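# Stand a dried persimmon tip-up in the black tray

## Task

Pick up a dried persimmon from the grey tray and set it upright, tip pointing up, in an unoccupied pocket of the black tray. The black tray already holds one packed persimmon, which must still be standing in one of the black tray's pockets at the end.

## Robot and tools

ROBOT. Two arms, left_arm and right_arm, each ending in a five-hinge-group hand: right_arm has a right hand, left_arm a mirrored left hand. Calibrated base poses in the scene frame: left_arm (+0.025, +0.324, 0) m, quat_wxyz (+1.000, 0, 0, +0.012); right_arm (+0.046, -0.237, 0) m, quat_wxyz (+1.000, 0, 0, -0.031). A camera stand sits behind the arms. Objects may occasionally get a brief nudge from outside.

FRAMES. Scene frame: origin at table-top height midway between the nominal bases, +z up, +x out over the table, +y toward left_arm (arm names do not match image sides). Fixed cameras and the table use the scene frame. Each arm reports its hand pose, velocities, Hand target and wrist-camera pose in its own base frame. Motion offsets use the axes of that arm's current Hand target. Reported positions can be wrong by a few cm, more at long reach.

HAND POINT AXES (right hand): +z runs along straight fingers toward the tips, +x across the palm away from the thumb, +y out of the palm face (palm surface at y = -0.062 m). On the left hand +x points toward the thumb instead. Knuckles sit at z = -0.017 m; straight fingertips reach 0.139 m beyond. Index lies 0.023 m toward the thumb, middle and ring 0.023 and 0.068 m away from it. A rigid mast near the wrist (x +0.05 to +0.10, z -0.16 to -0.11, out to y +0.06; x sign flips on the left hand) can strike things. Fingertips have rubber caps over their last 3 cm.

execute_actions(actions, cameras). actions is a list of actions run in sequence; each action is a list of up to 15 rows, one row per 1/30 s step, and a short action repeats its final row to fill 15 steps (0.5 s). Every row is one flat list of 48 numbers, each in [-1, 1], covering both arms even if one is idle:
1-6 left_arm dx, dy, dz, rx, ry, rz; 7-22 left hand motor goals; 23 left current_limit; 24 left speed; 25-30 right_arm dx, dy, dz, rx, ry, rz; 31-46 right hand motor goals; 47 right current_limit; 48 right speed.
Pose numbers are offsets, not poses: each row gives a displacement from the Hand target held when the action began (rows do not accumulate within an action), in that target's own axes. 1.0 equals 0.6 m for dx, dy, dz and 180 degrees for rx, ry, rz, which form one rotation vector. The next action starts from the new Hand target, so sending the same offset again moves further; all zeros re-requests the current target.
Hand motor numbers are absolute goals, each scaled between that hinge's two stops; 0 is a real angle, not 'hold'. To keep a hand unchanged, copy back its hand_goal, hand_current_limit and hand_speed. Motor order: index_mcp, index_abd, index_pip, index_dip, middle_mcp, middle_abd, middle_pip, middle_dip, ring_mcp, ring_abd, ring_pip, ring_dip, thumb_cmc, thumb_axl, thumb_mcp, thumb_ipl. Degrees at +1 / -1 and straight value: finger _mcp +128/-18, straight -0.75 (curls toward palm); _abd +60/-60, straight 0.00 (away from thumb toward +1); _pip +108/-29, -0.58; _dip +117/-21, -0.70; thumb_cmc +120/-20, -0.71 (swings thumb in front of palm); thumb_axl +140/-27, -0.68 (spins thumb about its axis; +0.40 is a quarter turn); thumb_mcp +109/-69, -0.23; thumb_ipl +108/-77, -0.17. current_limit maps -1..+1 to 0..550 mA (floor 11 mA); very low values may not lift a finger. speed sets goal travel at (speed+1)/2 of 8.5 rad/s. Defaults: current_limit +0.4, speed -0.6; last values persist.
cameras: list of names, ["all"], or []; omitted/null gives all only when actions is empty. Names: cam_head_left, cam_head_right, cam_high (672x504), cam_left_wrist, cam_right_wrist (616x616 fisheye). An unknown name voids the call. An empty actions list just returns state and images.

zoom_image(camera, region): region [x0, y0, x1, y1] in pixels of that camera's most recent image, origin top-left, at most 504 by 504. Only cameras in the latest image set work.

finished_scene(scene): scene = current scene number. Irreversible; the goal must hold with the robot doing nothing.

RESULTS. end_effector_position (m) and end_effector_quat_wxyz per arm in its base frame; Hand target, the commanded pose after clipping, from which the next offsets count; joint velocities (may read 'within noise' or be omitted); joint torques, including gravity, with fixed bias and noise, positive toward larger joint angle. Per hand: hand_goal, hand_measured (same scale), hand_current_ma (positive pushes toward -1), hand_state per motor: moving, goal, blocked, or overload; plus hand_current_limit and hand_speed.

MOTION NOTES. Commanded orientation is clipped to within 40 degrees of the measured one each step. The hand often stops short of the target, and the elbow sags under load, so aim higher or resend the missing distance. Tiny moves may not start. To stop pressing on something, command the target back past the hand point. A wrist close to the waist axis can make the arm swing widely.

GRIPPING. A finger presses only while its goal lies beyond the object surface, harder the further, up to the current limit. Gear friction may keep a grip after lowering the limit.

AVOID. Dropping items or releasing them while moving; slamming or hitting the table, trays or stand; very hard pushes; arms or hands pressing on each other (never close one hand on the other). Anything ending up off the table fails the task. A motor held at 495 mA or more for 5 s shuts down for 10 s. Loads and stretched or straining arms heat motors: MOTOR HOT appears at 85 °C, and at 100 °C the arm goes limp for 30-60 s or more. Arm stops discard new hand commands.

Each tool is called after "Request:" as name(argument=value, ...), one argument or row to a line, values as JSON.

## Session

Request:
execute_actions(
  actions=[],
)

Request:
zoom_image(
  camera="cam_head_left",
  region=[60, 180, 480, 360],
)

Scene clock: 0.00 s.
left_arm: end_effector_position=(+0.6146, -0.2194, +0.2839) hand_goal=(-0.754, +0.000, -0.576, -0.696, -0.754, +0.000, -0.576, -0.696, -0.754, +0.000, -0.576, -0.696, -0.714, -0.678, -0.226, -0.168) hand_measured=(-0.754, +0.000, -0.576, -0.696, -0.754, +0.000, -0.576, -0.696, -0.754, +0.000, -0.576, -0.696, -0.714, -0.678, -0.226, -0.168) hand_current_ma=(+0, +0, +0, +0, +0, +0, +0, +0, +0, +0, +0, +0, +0, +0, +0, +0) hand_state=(goal, goal, goal, goal, goal, goal, goal, goal, goal, goal, goal, goal, goal, goal, goal, goal) hand_current_limit=0.40 hand_speed=-0.60 end_effector_quat_wxyz=(+0.708, -0.189, +0.662, -0.158) | right_arm: end_effector_position=(+0.3919, +0.0776, +0.4003) hand_goal=(-0.754, +0.000, -0.576, -0.696, -0.754, +0.000, -0.576, -0.696, -0.754, +0.000, -0.576, -0.696, -0.714, -0.678, -0.226, -0.168) hand_measured=(-0.754, +0.000, -0.576, -0.696, -0.754, +0.000, -0.576, -0.696, -0.754, +0.000, -0.576, -0.696, -0.714, -0.678, -0.226, -0.168) hand_current_ma=(+0, +0, +0, +0, +0, +0, +0, +0, +0, +0, +0, +0, +0, +0, +0, +0) hand_state=(goal, goal, goal, goal, goal, goal, goal, goal, goal, goal, goal, goal, goal, goal, goal, goal) hand_current_limit=0.40 hand_speed=-0.60 end_effector_quat_wxyz=(+0.038, +0.934, +0.330, +0.135)
Joint positions: left_arm=[-0.585 1.641 1.171 0.535 -0.644 -2.029] | right_arm=[0.466 1.243 1.56 -1.628 0.108 1.343]
Joint velocities: within noise
Joint torques (N m): no reading
Heat: left arm: hottest elbow 40 °C; right arm: hottest elbow 34 °C.
Hand target: left_arm +0.6197, -0.2228, +0.3043; +0.717, -0.195, +0.647, -0.169 | right_arm +0.3949, +0.0791, +0.4110; +0.036, +0.932, +0.329, +0.148

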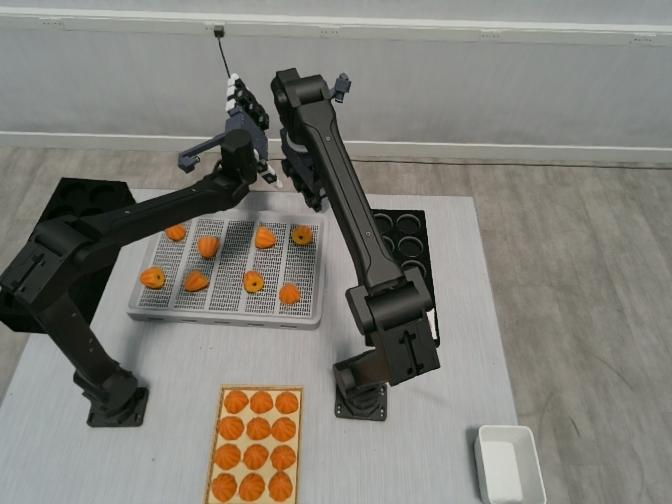

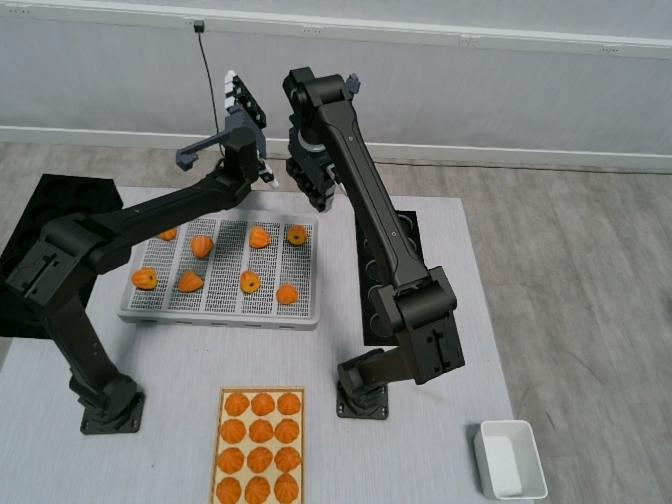

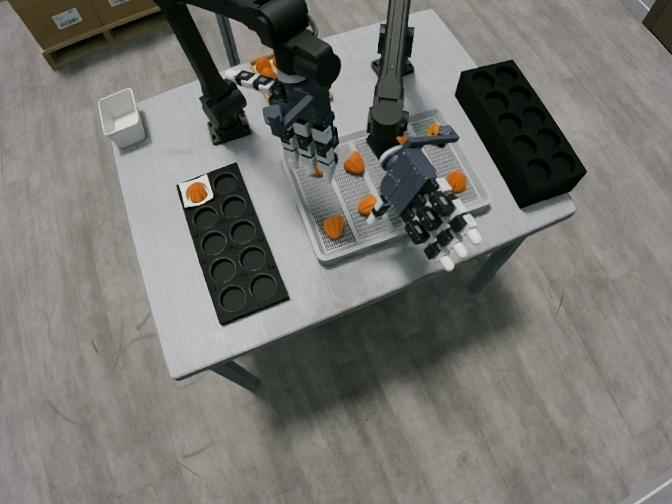

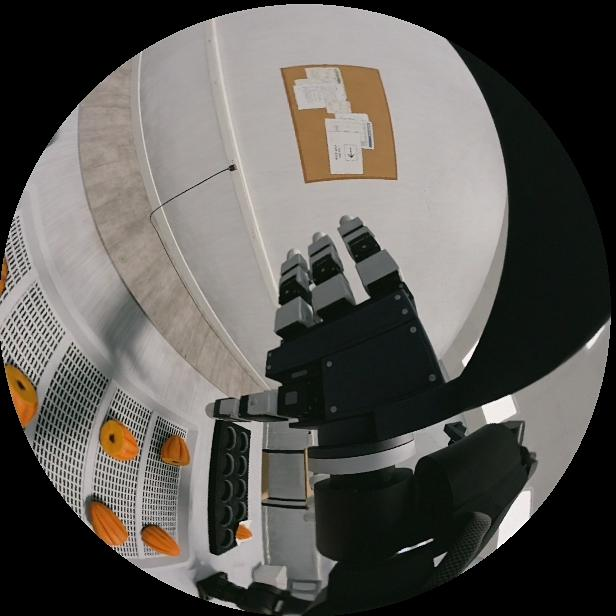

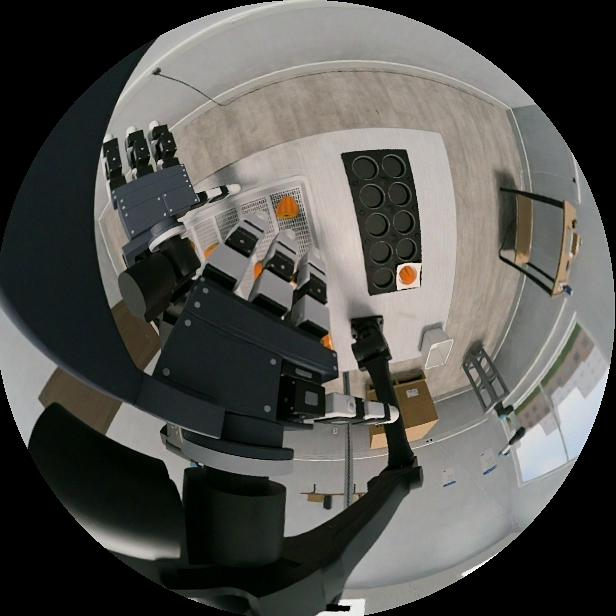

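Scaled by 1.200 from the camera's 672x504 image, which has a finer 960x720 frame.

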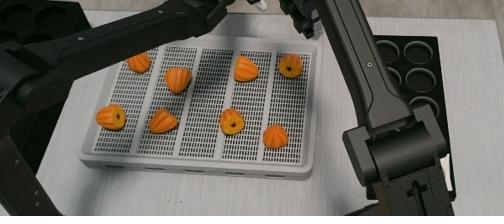

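Request:
zoom_image(
  camera="cam_head_left",
  region=[130, 210, 330, 330],
)

Request:
zoom_image(
  camera="cam_head_left",
  region=[350, 200, 450, 360],
)

Request:
zoom_image(
  camera="cam_right_wrist",
  region=[220, 120, 450, 350],
)

Scaled by 2.520 from the camera's 672x504 image, which has a finer 960x720 frame.

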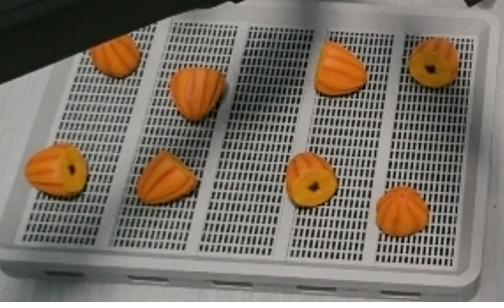

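Scaled by 3.150 from the camera's 672x504 image, which has a finer 960x720 frame.

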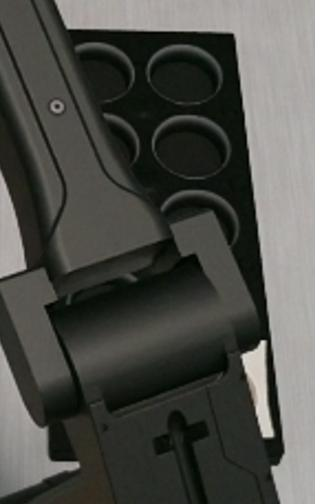

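Scaled by 2.191 from the camera's 616x616 image, which has a finer 880x880 frame.

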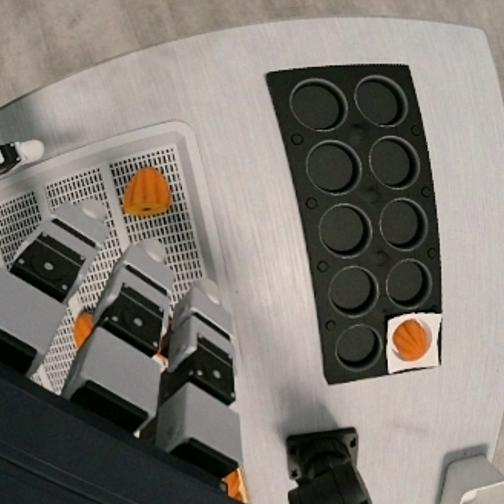

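Request:
execute_actions(
  actions=[
    [[-0.0687,0.1273,0.0503,-0.0383,-0.0221,0.0039,-0.754,0,-0.576,-0.696,-0.754,0,-0.576,-0.696,-0.754,0,-0.576,-0.696,-0.714,-0.678,-0.226,-0.168,0.4,-0.6,0,0,0,0,0,0,-0.754,0,-0.576,-0.696,-0.754,0,-0.576,-0.696,-0.754,0,-0.576,-0.696,-0.714,-0.678,-0.226,-0.168,0.4,-0.6]],
    [[-0.0687,0.1273,0.0503,-0.0383,-0.0221,0.0039,-0.754,0,-0.576,-0.696,-0.754,0,-0.576,-0.696,-0.754,0,-0.576,-0.696,-0.714,-0.678,-0.226,-0.168,0.4,-0.6,-0.052,-0.1548,0.1677,0.1302,-0.0038,0.0542,-0.754,0,-0.576,-0.696,-0.754,0,-0.576,-0.696,-0.754,0,-0.576,-0.696,-0.714,-0.678,-0.226,-0.168,0.4,-0.6]],
    [[-0.0687,0.1273,0.0503,-0.0383,-0.0221,0.0039,-0.754,0,-0.576,-0.696,-0.754,0,-0.576,-0.696,-0.754,0,-0.576,-0.696,-0.714,-0.678,-0.226,-0.168,0.4,-0.6,-0.0597,-0.0862,0.1462,0.1302,-0.0038,0.0542,-0.411,0.07,0.146,-0.043,-0.411,-0.07,0.146,-0.043,-0.95,0,-0.576,-0.696,0.657,-0.678,-0.056,-0.168,0.4,-0.5]],
  ],
  cameras=["cam_head_left","cam_high"],
)

Scene clock: 149.63 s.
left_arm: end_effector_position=(+0.6498, +0.0561, +0.2839) hand_goal=(-0.754, +0.000, -0.576, -0.696, -0.754, +0.000, -0.576, -0.696, -0.754, +0.000, -0.576, -0.696, -0.714, -0.678, -0.226, -0.168) hand_measured=(-0.750, -0.002, -0.576, -0.696, -0.750, -0.002, -0.576, -0.696, -0.750, -0.002, -0.576, -0.696, -0.710, -0.678, -0.226, -0.168) hand_current_ma=(+2, +0, +0, +0, +2, +0, +0, +0, +2, +0, +0, +0, +1, +0, +0, +0) hand_state=(goal, goal, goal, goal, goal, goal, goal, goal, goal, goal, goal, goal, goal, goal, goal, goal) hand_current_limit=0.40 hand_speed=-0.60 end_effector_quat_wxyz=(+0.725, -0.327, +0.606, -0.003) | right_arm: end_effector_position=(+0.2909, +0.1910, +0.2117) hand_goal=(-0.412, +0.070, +0.146, -0.044, -0.412, -0.070, +0.146, -0.044, -0.950, +0.000, -0.576, -0.696, +0.656, -0.678, -0.056, -0.168) hand_measured=(-0.412, +0.066, +0.140, -0.048, -0.412, -0.068, +0.140, -0.048, -0.938, +0.000, -0.576, -0.696, +0.652, -0.678, -0.056, -0.168) hand_current_ma=(+0, -2, -4, -3, +0, +1, -5, -3, +15, +0, +0, +0, -3, +0, +1, +0) hand_state=(goal, goal, goal, goal, goal, goal, goal, goal, goal, goal, goal, goal, goal, goal, goal, goal) hand_current_limit=0.40 hand_speed=-0.50 end_effector_quat_wxyz=(-0.354, +0.912, +0.206, -0.011)
Joint positions: left_arm=[-0.157 1.641 1.171 0.535 -0.647 -2.029] | right_arm=[0.44 1.203 1.11 -1.316 -0.709 1.626]
Joint torques (N m): left_arm=[-1.67 -18.02 11.86 2.29 0.11 0.12] | right_arm=[-1.14 -9.52 8.38 0.44 -0.76 0.17]
Heat: left arm: hottest elbow 59 °C; right arm: hottest elbow 45 °C.
Hand target: left_arm +0.6567, +0.0485, +0.3047; +0.737, -0.325, +0.593, -0.016 | right_arm +0.2927, +0.1898, +0.2156; -0.357, +0.912, +0.202, -0.001
Off the commanded pose: left_arm 0.023 m, 3 deg | right_arm 0.004 m, 1 deg.
Images, in order (width x height): cam_head_left 672x504, cam_high 672x504.

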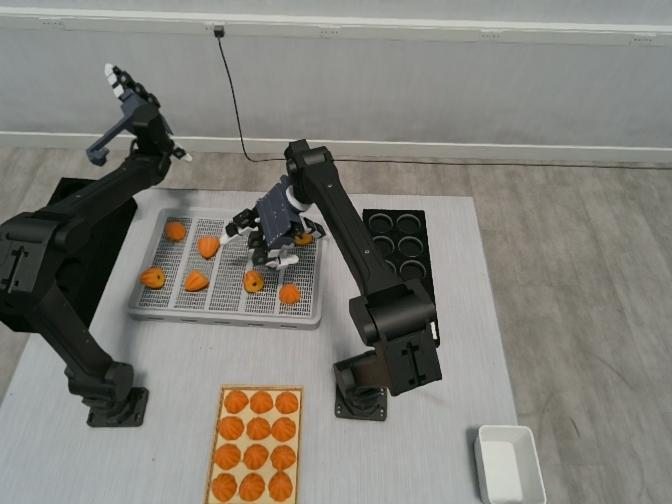

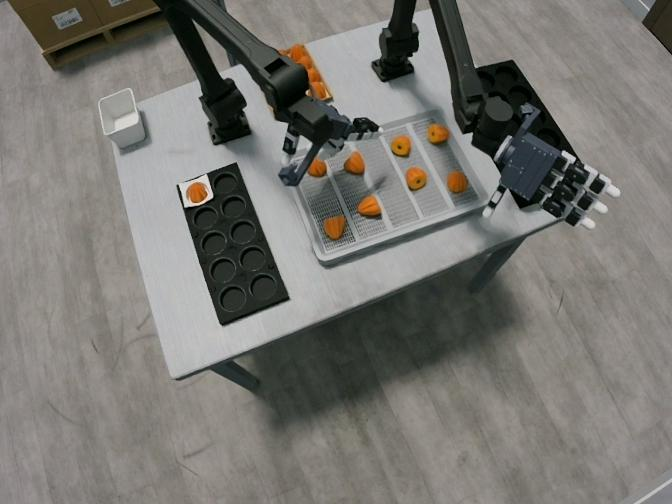

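Request:
execute_actions(
  actions=[
    [[0,0,0,0,0,0,-0.754,0,-0.576,-0.696,-0.754,0,-0.576,-0.696,-0.754,0,-0.576,-0.696,-0.714,-0.678,-0.226,-0.168,0.4,-0.6,-0.0622,-0.0012,0.1583,0.1302,-0.0039,0.0544,-0.411,0.07,0.146,-0.043,-0.411,-0.07,0.146,-0.043,-0.95,0,-0.576,-0.696,0.657,-0.678,-0.04,-0.168,0.4,-0.5]],
    [[0,0,0,0,0,0,-0.754,0,-0.576,-0.696,-0.754,0,-0.576,-0.696,-0.754,0,-0.576,-0.696,-0.714,-0.678,-0.226,-0.168,0.4,-0.6,0,0,0,0,0,0,-0.411,0.07,0.146,-0.043,-0.411,-0.07,0.146,-0.043,-0.95,0,-0.576,-0.696,0.657,-0.678,-0.04,-0.168,0.4,-0.5]],
  ],
  cameras=["cam_head_left","cam_right_wrist"],
)

Request:
zoom_image(
  camera="cam_head_left",
  region=[220, 230, 330, 340],
)

Request:
zoom_image(
  camera="cam_right_wrist",
  region=[246, 60, 546, 360],
)

Scene clock: 174.70 s.
left_arm: end_effector_position=(+0.6498, +0.0561, +0.2839) hand_goal=(-0.754, +0.000, -0.576, -0.696, -0.754, +0.000, -0.576, -0.696, -0.754, +0.000, -0.576, -0.696, -0.714, -0.678, -0.226, -0.168) hand_measured=(-0.750, -0.002, -0.576, -0.696, -0.750, -0.002, -0.576, -0.696, -0.750, -0.002, -0.576, -0.696, -0.710, -0.678, -0.226, -0.168) hand_current_ma=(+2, +0, +0, +0, +2, +0, +0, +0, +2, +0, +0, +0, +1, +0, +0, +0) hand_state=(goal, goal, goal, goal, goal, goal, goal, goal, goal, goal, goal, goal, goal, goal, goal, goal) hand_current_limit=0.40 hand_speed=-0.60 end_effector_quat_wxyz=(+0.725, -0.327, +0.606, -0.003) | right_arm: end_effector_position=(+0.2422, +0.2391, +0.1363) hand_goal=(-0.412, +0.070, +0.146, -0.044, -0.412, -0.070, +0.146, -0.044, -0.950, +0.000, -0.576, -0.696, +0.656, -0.678, -0.040, -0.168) hand_measured=(-0.408, +0.068, +0.142, -0.048, -0.408, -0.068, +0.142, -0.048, -0.940, +0.000, -0.574, -0.696, +0.654, -0.678, -0.040, -0.168) hand_current_ma=(+3, -2, -2, -3, +3, +1, -3, -3, +14, +0, +1, +0, -1, +0, +0, +0) hand_state=(goal, goal, goal, goal, goal, goal, goal, goal, goal, goal, goal, goal, goal, goal, goal, goal) hand_current_limit=0.40 hand_speed=-0.50 end_effector_quat_wxyz=(-0.530, +0.835, +0.121, -0.086)
Joint positions: left_arm=[-0.157 1.641 1.171 0.535 -0.647 -2.029] | right_arm=[0.409 1.238 0.829 -0.943 -1.123 1.829]
Joint torques (N m): left_arm=[-1.73 -17.9 11.85 2.19 0.1 0.12] | right_arm=[-0.91 -9.17 7.66 0.5 -0.98 0.18]
Heat: left arm: hottest elbow 59 °C; right arm: hottest elbow 42 °C.
Hand target: left_arm +0.6567, +0.0485, +0.3047; +0.737, -0.325, +0.593, -0.016 | right_arm +0.2443, +0.2383, +0.1398; -0.532, +0.835, +0.121, -0.078
Off the commanded pose: left_arm 0.023 m, 3 deg | right_arm 0.004 m, 1 deg.
Images, in order (width x height): cam_head_left 672x504, cam_right_wrist 616x616.

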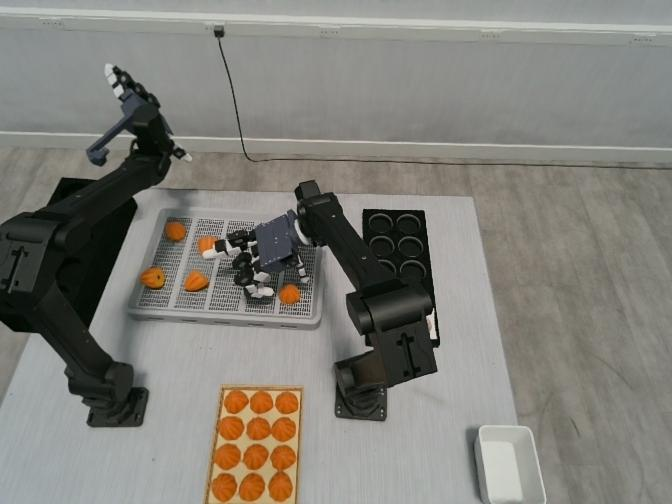

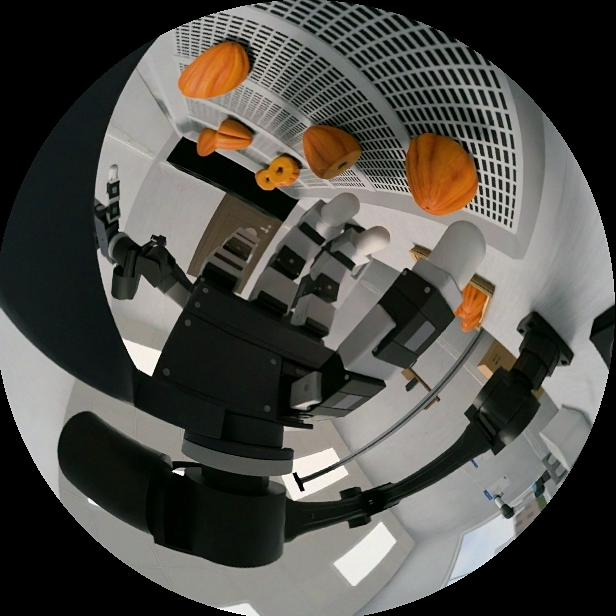

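Scaled by 4.582 from the camera's 672x504 image, which has a finer 960x720 frame.

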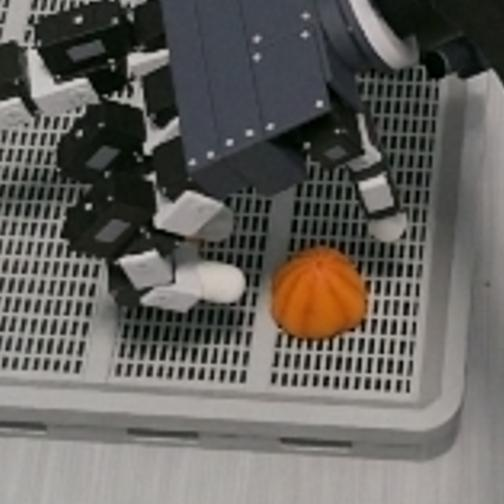

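Scaled by 1.680 from the camera's 616x616 image, which has a finer 880x880 frame.

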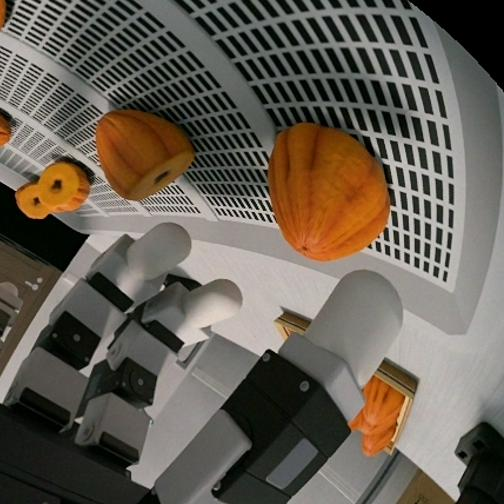

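Request:
execute_actions(
  actions=[
    [[0,0,0,0,0,0,-0.754,0,-0.576,-0.696,-0.754,0,-0.576,-0.696,-0.754,0,-0.576,-0.696,-0.714,-0.678,-0.226,-0.168,0.4,-0.6,-0.0027,0.0877,0.049,0,0,0,-0.411,0.07,0.146,-0.043,-0.411,-0.07,0.146,-0.043,-0.95,0,-0.576,-0.696,0.657,-0.678,-0.04,-0.168,0.4,-0.5]],
  ],
  cameras=["cam_head_left","cam_right_wrist"],
)

Request:
zoom_image(
  camera="cam_head_left",
  region=[220, 230, 330, 340],
)

Request:
zoom_image(
  camera="cam_right_wrist",
  region=[246, 60, 546, 360],
)

Scene clock: 200.07 s.
left_arm: end_effector_position=(+0.6498, +0.0561, +0.2839) hand_goal=(-0.754, +0.000, -0.576, -0.696, -0.754, +0.000, -0.576, -0.696, -0.754, +0.000, -0.576, -0.696, -0.714, -0.678, -0.226, -0.168) hand_measured=(-0.750, -0.002, -0.576, -0.696, -0.750, -0.002, -0.576, -0.696, -0.750, -0.002, -0.576, -0.696, -0.710, -0.678, -0.226, -0.168) hand_current_ma=(+2, +0, +0, +0, +2, +0, +0, +0, +2, +0, +0, +0, +1, +0, +0, +0) hand_state=(goal, goal, goal, goal, goal, goal, goal, goal, goal, goal, goal, goal, goal, goal, goal, goal) hand_current_limit=0.40 hand_speed=-0.60 end_effector_quat_wxyz=(+0.725, -0.327, +0.606, -0.003) | right_arm: end_effector_position=(+0.2404, +0.2386, +0.0799) hand_goal=(-0.412, +0.070, +0.146, -0.044, -0.412, -0.070, +0.146, -0.044, -0.950, +0.000, -0.576, -0.696, +0.656, -0.678, -0.040, -0.168) hand_measured=(-0.408, +0.068, +0.142, -0.048, -0.408, -0.068, +0.142, -0.048, -0.940, +0.000, -0.574, -0.696, +0.654, -0.678, -0.040, -0.168) hand_current_ma=(+3, -1, -2, -3, +3, +1, -3, -3, +14, +0, +1, +0, -1, +0, +0, +0) hand_state=(goal, goal, goal, goal, goal, goal, goal, goal, goal, goal, goal, goal, goal, goal, goal, goal) hand_current_limit=0.40 hand_speed=-0.50 end_effector_quat_wxyz=(-0.532, +0.835, +0.120, -0.078)
Joint positions: left_arm=[-0.157 1.641 1.171 0.535 -0.647 -2.029] | right_arm=[0.41 1.302 0.714 -0.725 -1.118 1.858]
Joint torques (N m): left_arm=[-1.79 -18.26 11.86 2.28 0.11 0.13] | right_arm=[0.44 -8.06 7.35 0.57 -1.03 0.21]
Heat: left arm: hottest elbow 59 °C; right arm: hottest elbow 41 °C.
Hand target: left_arm +0.6567, +0.0485, +0.3047; +0.737, -0.325, +0.593, -0.016 | right_arm +0.2415, +0.2420, +0.0798; -0.532, +0.835, +0.121, -0.078
Off the commanded pose: left_arm 0.023 m, 3 deg | right_arm 0.004 m, 0 deg.
Images, in order (width x height): cam_head_left 672x504, cam_right_wrist 616x616.

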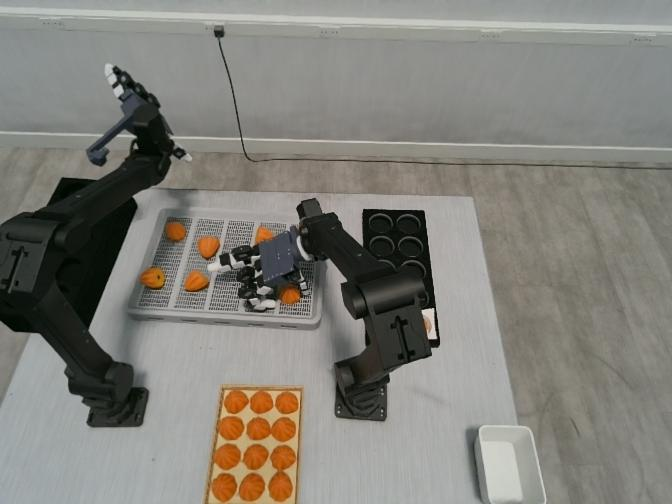

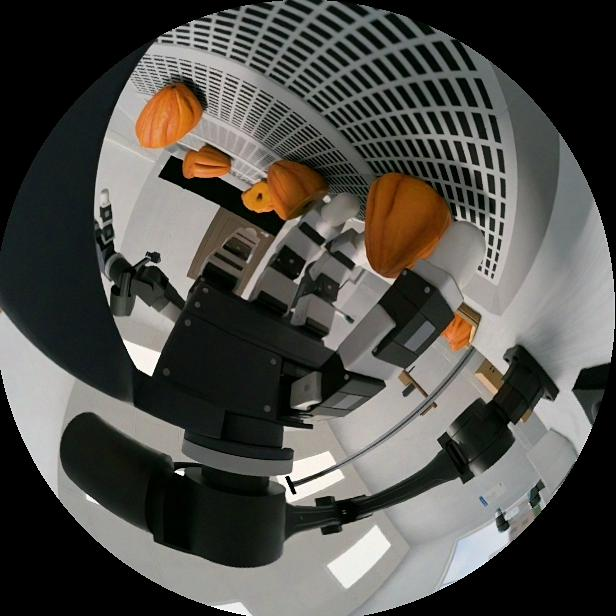

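Scaled by 4.582 from the camera's 672x504 image, which has a finer 960x720 frame.

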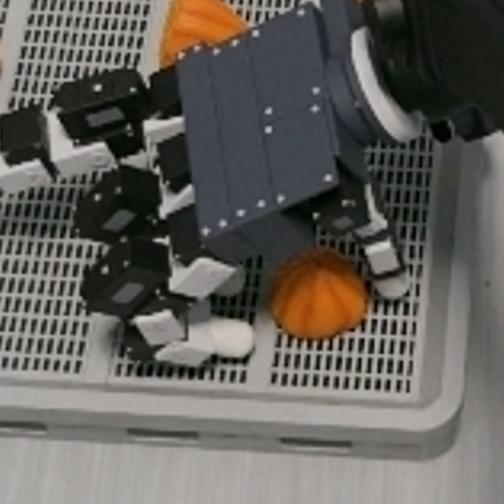

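Scaled by 1.680 from the camera's 616x616 image, which has a finer 880x880 frame.

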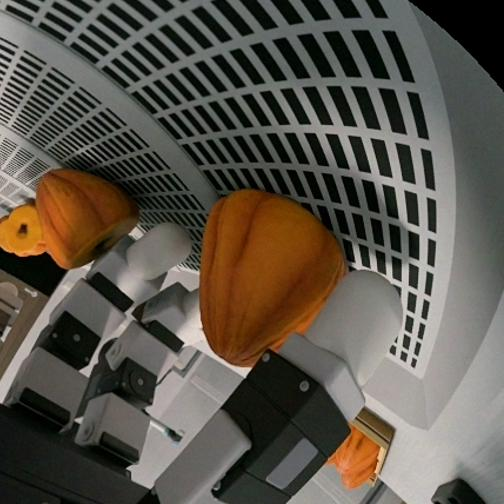

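Request:
execute_actions(
  actions=[
    [[0,0,0,0,0,0,-0.754,0,-0.576,-0.696,-0.754,0,-0.576,-0.696,-0.754,0,-0.576,-0.696,-0.714,-0.678,-0.226,-0.168,0.4,-0.6,0.004,0.0162,0.0082,0,0,0,-0.411,0.07,0.146,-0.043,-0.411,-0.07,0.146,-0.043,-0.95,0,-0.576,-0.696,0.657,-0.678,-0.04,-0.168,0.1,-0.5]],
    [[0,0,0,0,0,0,-0.754,0,-0.576,-0.696,-0.754,0,-0.576,-0.696,-0.754,0,-0.576,-0.696,-0.714,-0.678,-0.226,-0.168,0.4,-0.6,0,0,0,0,0,0,-0.3,0.07,0.11,-0.04,-0.3,-0.07,0.11,-0.04,-0.95,0,-0.576,-0.696,0.657,-0.678,-0.01,-0.168,0.1,-0.7]],
    [[0,0,0,0,0,0,-0.754,0,-0.576,-0.696,-0.754,0,-0.576,-0.696,-0.754,0,-0.576,-0.696,-0.714,-0.678,-0.226,-0.168,0.4,-0.6,0,0,0,0,0,0,-0.21,0.07,0.1,-0.03,-0.21,-0.07,0.1,-0.03,-0.95,0,-0.576,-0.696,0.657,-0.678,0.03,-0.168,0.1,-0.7]],
  ],
  cameras=["cam_head_left","cam_right_wrist"],
)

Request:
zoom_image(
  camera="cam_head_left",
  region=[220, 230, 330, 340],
)

Request:
zoom_image(
  camera="cam_right_wrist",
  region=[246, 60, 546, 360],
)

Scene clock: 217.60 s.
left_arm: end_effector_position=(+0.6498, +0.0561, +0.2839) hand_goal=(-0.754, +0.000, -0.576, -0.696, -0.754, +0.000, -0.576, -0.696, -0.754, +0.000, -0.576, -0.696, -0.714, -0.678, -0.226, -0.168) hand_measured=(-0.750, -0.002, -0.576, -0.696, -0.750, -0.002, -0.576, -0.696, -0.750, -0.002, -0.576, -0.696, -0.710, -0.678, -0.226, -0.168) hand_current_ma=(+2, +0, +0, +0, +2, +0, +0, +0, +2, +0, +0, +0, +1, +0, +0, +0) hand_state=(goal, goal, goal, goal, goal, goal, goal, goal, goal, goal, goal, goal, goal, goal, goal, goal) hand_current_limit=0.40 hand_speed=-0.60 end_effector_quat_wxyz=(+0.725, -0.327, +0.606, -0.003) | right_arm: end_effector_position=(+0.2447, +0.2407, +0.0729) hand_goal=(-0.210, +0.070, +0.100, -0.030, -0.210, -0.070, +0.100, -0.030, -0.950, +0.000, -0.576, -0.696, +0.656, -0.678, +0.030, -0.168) hand_measured=(-0.226, +0.068, +0.096, -0.036, -0.216, -0.068, +0.100, -0.036, -0.940, +0.000, -0.574, -0.696, +0.654, -0.678, +0.016, -0.172) hand_current_ma=(-25, -1, -3, -5, -5, +0, +0, -4, +14, +0, +1, +0, -1, +0, -23, -4) hand_state=(goal, goal, goal, goal, goal, goal, goal, goal, goal, goal, goal, goal, goal, goal, goal, goal) hand_current_limit=0.10 hand_speed=-0.70 end_effector_quat_wxyz=(-0.533, +0.834, +0.122, -0.073)
Joint positions: left_arm=[-0.157 1.641 1.171 0.535 -0.647 -2.029] | right_arm=[0.411 1.321 0.709 -0.687 -1.118 1.861]
Joint torques (N m): left_arm=[-1.49 -18.14 11.9 2.24 0.12 0.12] | right_arm=[0.26 -7.71 7.01 0.64 -0.99 0.18]
Heat: left arm: hottest elbow 59 °C; right arm: hottest elbow 42 °C.
Hand target: left_arm +0.6567, +0.0485, +0.3047; +0.737, -0.325, +0.593, -0.016 | right_arm +0.2437, +0.2431, +0.0689; -0.532, +0.835, +0.121, -0.078
Off the commanded pose: left_arm 0.023 m, 3 deg | right_arm 0.005 m, 1 deg.
Images, in order (width x height): cam_head_left 672x504, cam_right_wrist 616x616.

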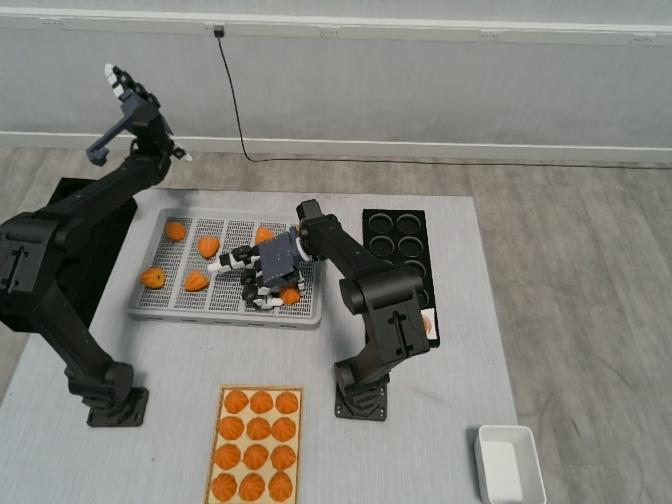

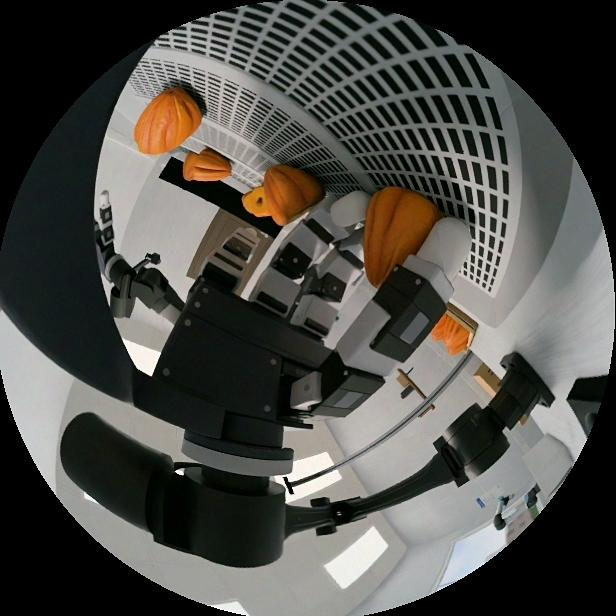

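Scaled by 4.582 from the camera's 672x504 image, which has a finer 960x720 frame.

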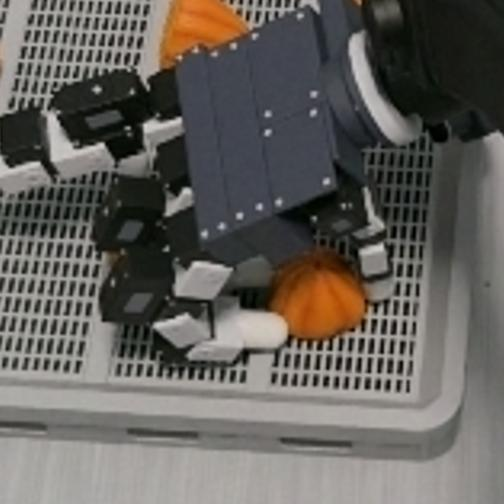

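Scaled by 1.680 from the camera's 616x616 image, which has a finer 880x880 frame.

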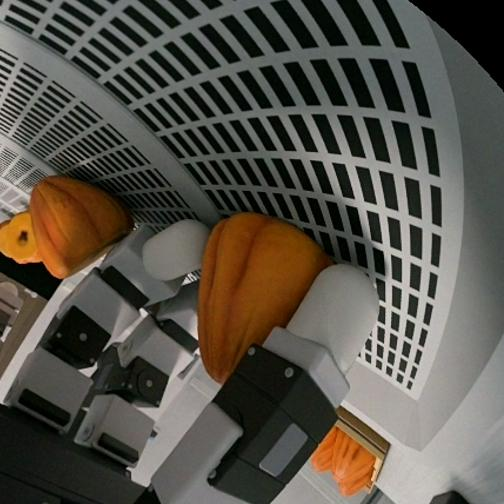

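Request:
execute_actions(
  actions=[
    [[0,0,0,0,0,0,-0.754,0,-0.576,-0.696,-0.754,0,-0.576,-0.696,-0.754,0,-0.576,-0.696,-0.714,-0.678,-0.226,-0.168,0.4,-0.6,0,0.006,0.0028,0,0,0,-0.21,0.07,0.1,-0.03,-0.21,-0.07,0.1,-0.03,-0.95,0,-0.576,-0.696,0.657,-0.678,0.03,-0.168,0.1,-0.7]],
    [[0,0,0,0,0,0,-0.754,0,-0.576,-0.696,-0.754,0,-0.576,-0.696,-0.754,0,-0.576,-0.696,-0.714,-0.678,-0.226,-0.168,0.4,-0.6,0,0,0,0,0,0,-0.13,0.07,0.1,-0.03,-0.13,-0.07,0.1,-0.03,-0.95,0,-0.576,-0.696,0.657,-0.678,0.09,-0.15,0.5,-0.8]],
    [[0,0,0,0,0,0,-0.754,0,-0.576,-0.696,-0.754,0,-0.576,-0.696,-0.754,0,-0.576,-0.696,-0.714,-0.678,-0.226,-0.168,0.4,-0.6,0,0,0,0,0,0,-0.08,0.07,0.12,0,-0.06,-0.07,0.12,0,-0.95,0,-0.576,-0.696,0.657,-0.678,0.14,-0.13,0.65,-0.8]],
  ],
  cameras=["cam_head_left","cam_right_wrist"],
)

Request:
zoom_image(
  camera="cam_right_wrist",
  region=[246, 60, 546, 360],
)

Scene clock: 231.03 s.
left_arm: end_effector_position=(+0.6498, +0.0561, +0.2839) hand_goal=(-0.754, +0.000, -0.576, -0.696, -0.754, +0.000, -0.576, -0.696, -0.754, +0.000, -0.576, -0.696, -0.714, -0.678, -0.226, -0.168) hand_measured=(-0.750, -0.002, -0.576, -0.696, -0.750, -0.002, -0.576, -0.696, -0.750, -0.002, -0.576, -0.696, -0.710, -0.678, -0.226, -0.168) hand_current_ma=(+2, +0, +0, +0, +2, +0, +0, +0, +2, +0, +0, +0, +1, +0, +0, +0) hand_state=(goal, goal, goal, goal, goal, goal, goal, goal, goal, goal, goal, goal, goal, goal, goal, goal) hand_current_limit=0.40 hand_speed=-0.60 end_effector_quat_wxyz=(+0.725, -0.327, +0.606, -0.003) | right_arm: end_effector_position=(+0.2456, +0.2412, +0.0705) hand_goal=(-0.080, +0.070, +0.120, +0.000, -0.060, -0.070, +0.120, +0.000, -0.950, +0.000, -0.576, -0.696, +0.656, -0.678, +0.140, -0.130) hand_measured=(-0.150, +0.060, +0.088, -0.018, -0.150, -0.058, +0.092, -0.018, -0.940, +0.000, -0.574, -0.696, +0.648, -0.678, +0.036, -0.168) hand_current_ma=(-189, -10, -59, -24, -272, +12, -49, -25, +14, +0, +1, +0, -7, +0, -453, -113) hand_state=(blocked, goal, blocked, goal, blocked, goal, blocked, goal, goal, goal, goal, goal, goal, goal, blocked, blocked) hand_current_limit=0.65 hand_speed=-0.80 end_effector_quat_wxyz=(-0.533, +0.834, +0.122, -0.072)
Joint positions: left_arm=[-0.157 1.641 1.171 0.535 -0.647 -2.029] | right_arm=[0.411 1.326 0.706 -0.674 -1.118 1.864]
Joint torques (N m): left_arm=[-1.55 -18.02 11.88 2.3 0.13 0.1] | right_arm=[0.26 -7.53 6.74 0.61 -0.98 0.14]
Heat: left arm: hottest elbow 59 °C; right arm: hottest elbow 41 °C.
Hand target: left_arm +0.6567, +0.0485, +0.3047; +0.737, -0.325, +0.593, -0.016 | right_arm +0.2437, +0.2431, +0.0650; -0.532, +0.835, +0.121, -0.078
Off the commanded pose: left_arm 0.023 m, 3 deg | right_arm 0.006 m, 1 deg.
Images, in order (width x height): cam_head_left 672x504, cam_right_wrist 616x616.

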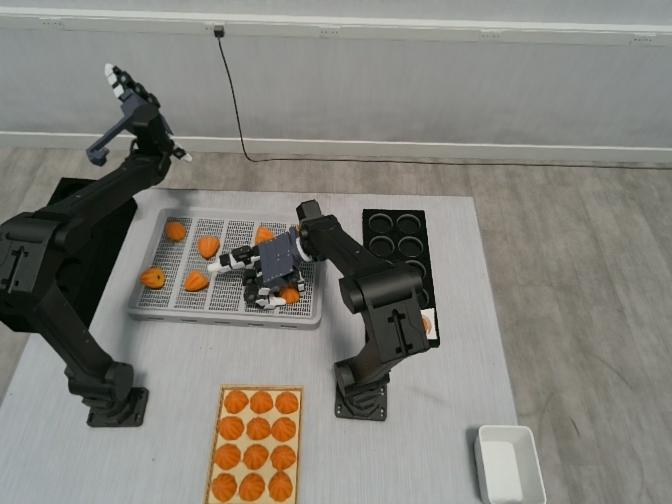

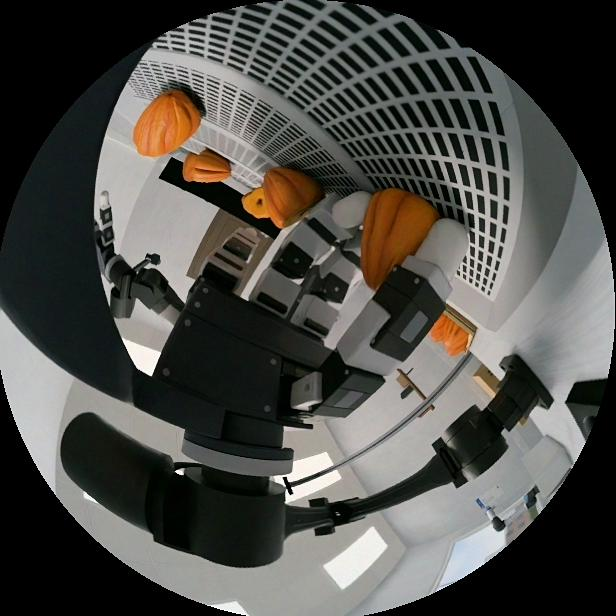

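Scaled by 1.680 from the camera's 616x616 image, which has a finer 880x880 frame.

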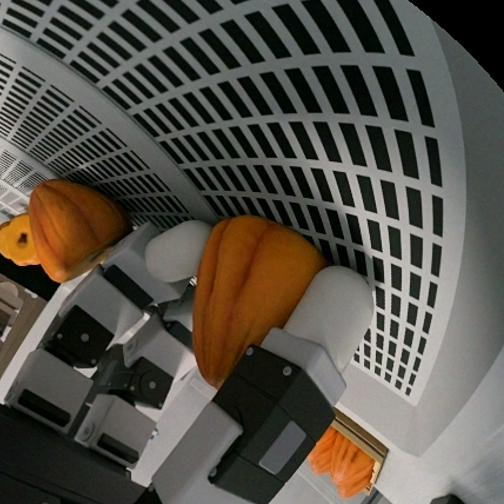

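Request:
execute_actions(
  actions=[
    [[0,0,0,0,0,0,-0.754,0,-0.576,-0.696,-0.754,0,-0.576,-0.696,-0.754,0,-0.576,-0.696,-0.714,-0.678,-0.226,-0.168,0.4,-0.6,0.015,-0.0266,-0.016,0,0,0,-0.07,0.07,0.12,0,-0.07,-0.07,0.12,0,-0.95,0,-0.576,-0.696,0.657,-0.678,0.13,-0.13,0.65,-0.8]],
    [[0,0,0,0,0,0,-0.754,0,-0.576,-0.696,-0.754,0,-0.576,-0.696,-0.754,0,-0.576,-0.696,-0.714,-0.678,-0.226,-0.168,0.4,-0.6,0,-0.0302,-0.0141,0,0,0,-0.07,0.07,0.12,0,-0.07,-0.07,0.12,0,-0.95,0,-0.576,-0.696,0.657,-0.678,0.13,-0.13,0.65,-0.8]],
    [[0,0,0,0,0,0,-0.754,0,-0.576,-0.696,-0.754,0,-0.576,-0.696,-0.754,0,-0.576,-0.696,-0.714,-0.678,-0.226,-0.168,0.4,-0.6,0,-0.0453,-0.0211,0,0,0,-0.07,0.07,0.12,0,-0.07,-0.07,0.12,0,-0.95,0,-0.576,-0.696,0.657,-0.678,0.13,-0.13,0.65,-0.8]],
  ],
  cameras=["cam_right_wrist"],
)

Request:
zoom_image(
  camera="cam_right_wrist",
  region=[246, 60, 546, 360],
)

Scene clock: 259.13 s.
left_arm: end_effector_position=(+0.6498, +0.0561, +0.2839) hand_goal=(-0.754, +0.000, -0.576, -0.696, -0.754, +0.000, -0.576, -0.696, -0.754, +0.000, -0.576, -0.696, -0.714, -0.678, -0.226, -0.168) hand_measured=(-0.750, -0.002, -0.576, -0.696, -0.750, -0.002, -0.576, -0.696, -0.750, -0.002, -0.576, -0.696, -0.710, -0.678, -0.226, -0.168) hand_current_ma=(+2, +0, +0, +0, +2, +0, +0, +0, +2, +0, +0, +0, +1, +0, +0, +0) hand_state=(goal, goal, goal, goal, goal, goal, goal, goal, goal, goal, goal, goal, goal, goal, goal, goal) hand_current_limit=0.40 hand_speed=-0.60 end_effector_quat_wxyz=(+0.725, -0.327, +0.606, -0.003) | right_arm: end_effector_position=(+0.2367, +0.2370, +0.1156) hand_goal=(-0.070, +0.070, +0.120, +0.000, -0.070, -0.070, +0.120, +0.000, -0.950, +0.000, -0.576, -0.696, +0.656, -0.678, +0.130, -0.130) hand_measured=(-0.146, +0.060, +0.088, -0.018, -0.150, -0.056, +0.092, -0.018, -0.940, +0.000, -0.574, -0.696, +0.648, -0.678, +0.036, -0.168) hand_current_ma=(-213, -10, -59, -24, -229, +14, -49, -24, +14, +0, +1, +0, -7, +0, -393, -113) hand_state=(blocked, goal, blocked, goal, blocked, goal, blocked, goal, goal, goal, goal, goal, goal, goal, blocked, blocked) hand_current_limit=0.65 hand_speed=-0.80 end_effector_quat_wxyz=(-0.526, +0.838, +0.107, -0.097)
Joint positions: left_arm=[-0.157 1.641 1.171 0.535 -0.647 -2.029] | right_arm=[0.411 1.261 0.788 -0.888 -1.117 1.859]
Joint torques (N m): left_arm=[-1.67 -18.14 11.88 2.28 0.14 0.11] | right_arm=[-0.5 -8.7 10.66 -0.35 -1.13 0.01]
Heat: left arm: hottest elbow 60 °C; right arm: hottest elbow 40 °C.
Hand target: left_arm +0.6567, +0.0485, +0.3047; +0.737, -0.325, +0.593, -0.016 | right_arm +0.2529, +0.2438, +0.1334; -0.532, +0.835, +0.121, -0.078
Off the commanded pose: left_arm 0.023 m, 3 deg | right_arm 0.025 m, 3 deg.
Images, in order (width x height): cam_right_wrist 616x616.

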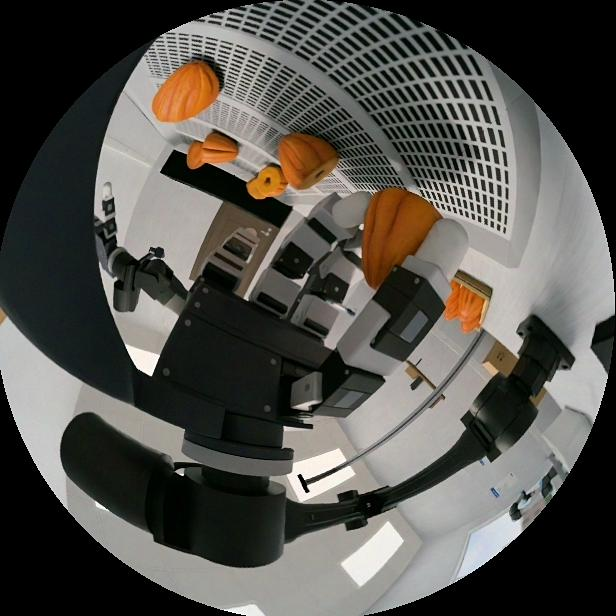

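Scaled by 1.680 from the camera's 616x616 image, which has a finer 880x880 frame.

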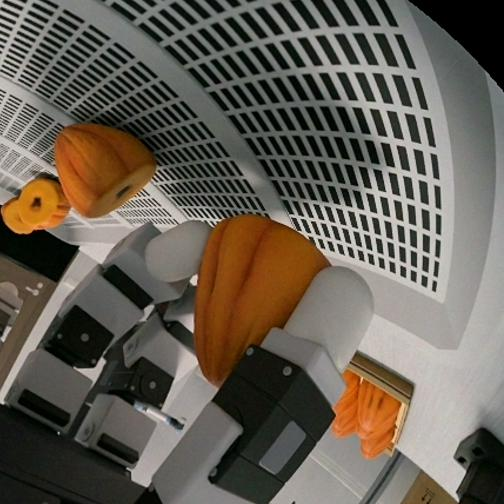

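Request:
execute_actions(
  actions=[
    [[0,0,0,0,0,0,-0.754,0,-0.576,-0.696,-0.754,0,-0.576,-0.696,-0.754,0,-0.576,-0.696,-0.714,-0.678,-0.226,-0.168,0.4,-0.6,0,-0.0453,-0.0211,0,0,0,-0.07,0.07,0.12,0,-0.07,-0.07,0.12,0,-0.95,0,-0.576,-0.696,0.657,-0.678,0.13,-0.13,0.65,-0.8]],
    [[0,0,0,0,0,0,-0.754,0,-0.576,-0.696,-0.754,0,-0.576,-0.696,-0.754,0,-0.576,-0.696,-0.714,-0.678,-0.226,-0.168,0.4,-0.6,0.0415,0.0291,-0.0625,0,0.0378,0.0176,-0.07,0.07,0.12,0,-0.07,-0.07,0.12,0,-0.95,0,-0.576,-0.696,0.657,-0.678,0.13,-0.13,0.65,-0.8]],
    [[0,0,0,0,0,0,-0.754,0,-0.576,-0.696,-0.754,0,-0.576,-0.696,-0.754,0,-0.576,-0.696,-0.714,-0.678,-0.226,-0.168,0.4,-0.6,0.0415,0.0291,-0.0625,0,0.0378,0.0176,-0.07,0.07,0.12,0,-0.07,-0.07,0.12,0,-0.95,0,-0.576,-0.696,0.657,-0.678,0.13,-0.13,0.65,-0.8]],
    [[0,0,0,0,0,0,-0.754,0,-0.576,-0.696,-0.754,0,-0.576,-0.696,-0.754,0,-0.576,-0.696,-0.714,-0.678,-0.226,-0.168,0.4,-0.6,0.0415,0.0291,-0.0625,0,0.0378,0.0176,-0.07,0.07,0.12,0,-0.07,-0.07,0.12,0,-0.95,0,-0.576,-0.696,0.657,-0.678,0.13,-0.13,0.65,-0.8]],
    [[0,0,0,0,0,0,-0.754,0,-0.576,-0.696,-0.754,0,-0.576,-0.696,-0.754,0,-0.576,-0.696,-0.714,-0.678,-0.226,-0.168,0.4,-0.6,0.0415,0.0291,-0.0625,0,0.0378,0.0176,-0.07,0.07,0.12,0,-0.07,-0.07,0.12,0,-0.95,0,-0.576,-0.696,0.657,-0.678,0.13,-0.13,0.65,-0.8]],
    [[0,0,0,0,0,0,-0.754,0,-0.576,-0.696,-0.754,0,-0.576,-0.696,-0.754,0,-0.576,-0.696,-0.714,-0.678,-0.226,-0.168,0.4,-0.6,0.0415,0.0291,-0.0625,0,0.0378,0.0176,-0.07,0.07,0.12,0,-0.07,-0.07,0.12,0,-0.95,0,-0.576,-0.696,0.657,-0.678,0.13,-0.13,0.65,-0.8]],
    [[0,0,0,0,0,0,-0.754,0,-0.576,-0.696,-0.754,0,-0.576,-0.696,-0.754,0,-0.576,-0.696,-0.714,-0.678,-0.226,-0.168,0.4,-0.6,0.0415,0.0291,-0.0625,0,0.0378,0.0176,-0.07,0.07,0.12,0,-0.07,-0.07,0.12,0,-0.95,0,-0.576,-0.696,0.657,-0.678,0.13,-0.13,0.65,-0.8]],
  ],
  cameras=["cam_right_wrist","cam_head_left","cam_head_right"],
)

Request:
zoom_image(
  camera="cam_head_right",
  region=[330, 200, 450, 320],
)

Request:
zoom_image(
  camera="cam_right_wrist",
  region=[200, 0, 600, 400],
)

Request:
zoom_image(
  camera="cam_head_left",
  region=[340, 200, 460, 350],
)

Scene clock: 284.27 s.
left_arm: end_effector_position=(+0.6498, +0.0561, +0.2839) hand_goal=(-0.754, +0.000, -0.576, -0.696, -0.754, +0.000, -0.576, -0.696, -0.754, +0.000, -0.576, -0.696, -0.714, -0.678, -0.226, -0.168) hand_measured=(-0.750, -0.002, -0.576, -0.696, -0.750, -0.002, -0.576, -0.696, -0.750, -0.002, -0.576, -0.696, -0.710, -0.678, -0.226, -0.168) hand_current_ma=(+2, +0, +0, +0, +2, +0, +0, +0, +2, +0, +0, +0, +1, +0, +0, +0) hand_state=(goal, goal, goal, goal, goal, goal, goal, goal, goal, goal, goal, goal, goal, goal, goal, goal) hand_current_limit=0.40 hand_speed=-0.60 end_effector_quat_wxyz=(+0.725, -0.327, +0.606, -0.003) | right_arm: end_effector_position=(+0.3683, +0.0001, +0.1470) hand_goal=(-0.070, +0.070, +0.120, +0.000, -0.070, -0.070, +0.120, +0.000, -0.950, +0.000, -0.576, -0.696, +0.656, -0.678, +0.130, -0.130) hand_measured=(-0.144, +0.058, +0.088, -0.018, -0.150, -0.056, +0.092, -0.018, -0.940, +0.000, -0.574, -0.696, +0.648, -0.678, +0.036, -0.168) hand_current_ma=(-210, -11, -59, -24, -229, +14, -49, -24, +14, +0, +1, +0, -8, +0, -393, -113) hand_state=(blocked, goal, blocked, goal, blocked, goal, blocked, goal, goal, goal, goal, goal, goal, goal, blocked, blocked) hand_current_limit=0.65 hand_speed=-0.80 end_effector_quat_wxyz=(-0.520, +0.818, -0.219, +0.115)
Joint positions: left_arm=[-0.157 1.641 1.171 0.535 -0.647 -2.029] | right_arm=[-0.338 1.29 0.902 -0.897 -1.103 1.933]
Joint torques (N m): left_arm=[-1.67 -17.9 11.81 2.24 0.13 0.12] | right_arm=[0.09 -8.41 11.52 0.65 -1.16 0.19]
Heat: left arm: hottest elbow 60 °C; right arm: hottest elbow 43 °C.
Hand target: left_arm +0.6567, +0.0485, +0.3047; +0.737, -0.325, +0.593, -0.016 | right_arm +0.3892, -0.0037, +0.1635; -0.521, +0.818, -0.208, +0.132
Off the commanded pose: left_arm 0.023 m, 3 deg | right_arm 0.027 m, 2 deg.
Images, in order (width x height): cam_head_left 672x504, cam_head_right 672x504, cam_right_wrist 616x616.

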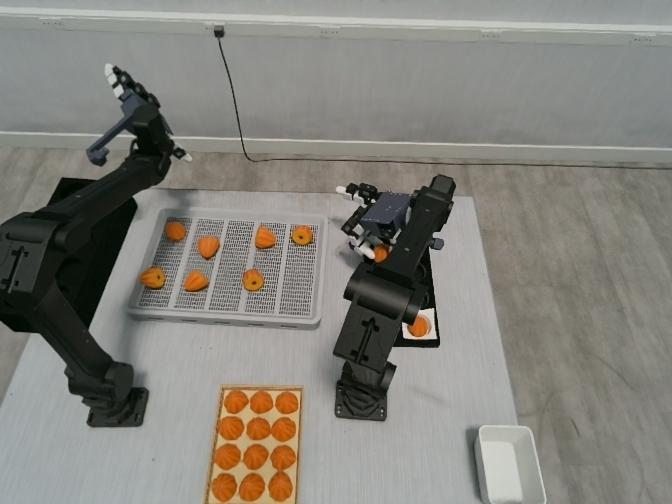

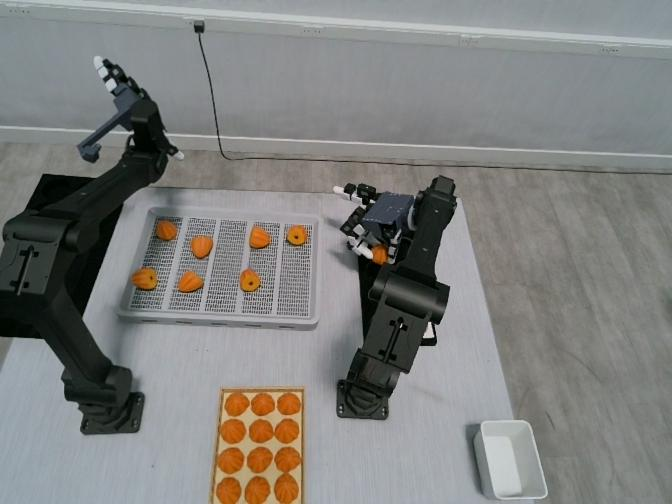

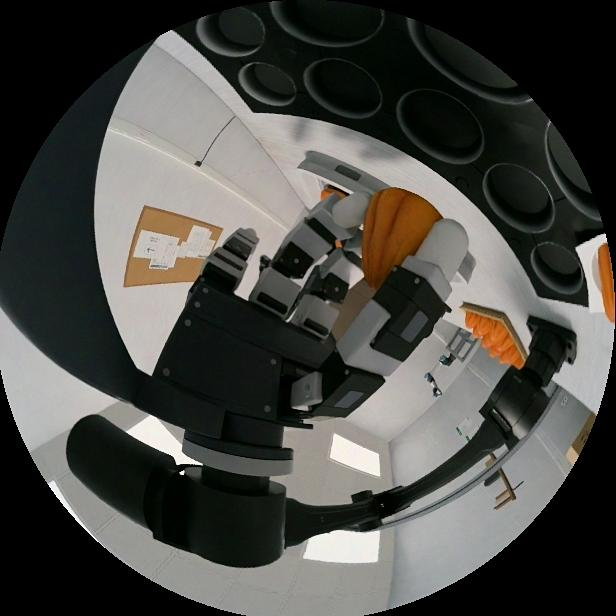

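Scaled by 4.200 from the camera's 672x504 image, which has a finer 960x720 frame.

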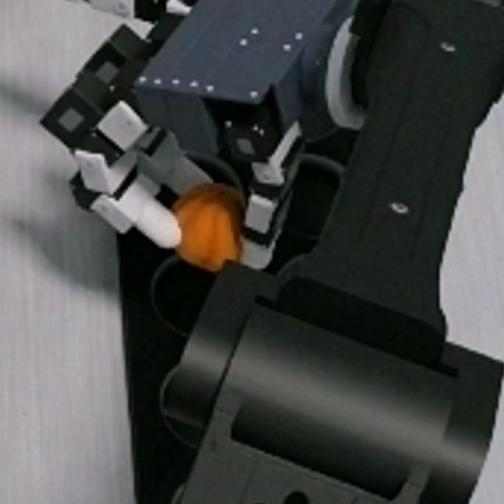

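Scaled by 1.260 from the camera's 616x616 image, which has a finer 880x880 frame.

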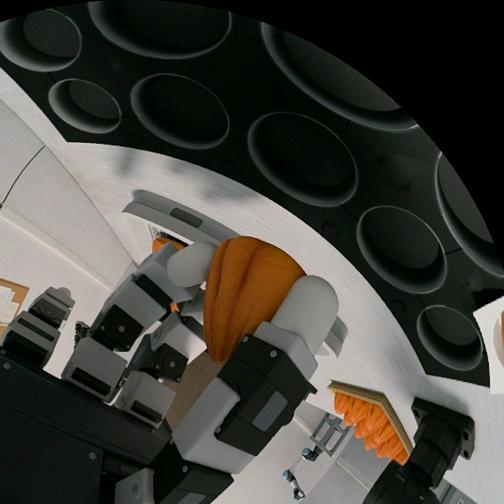

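Scaled by 3.360 from the camera's 672x504 image, which has a finer 960x720 frame.

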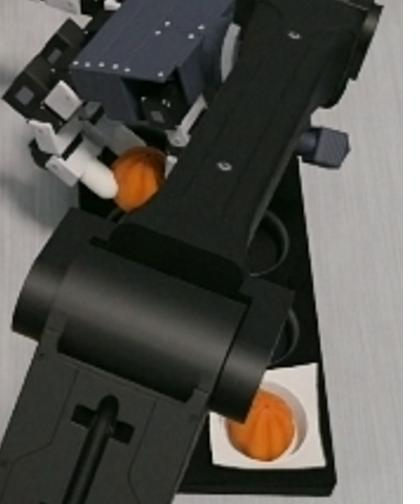

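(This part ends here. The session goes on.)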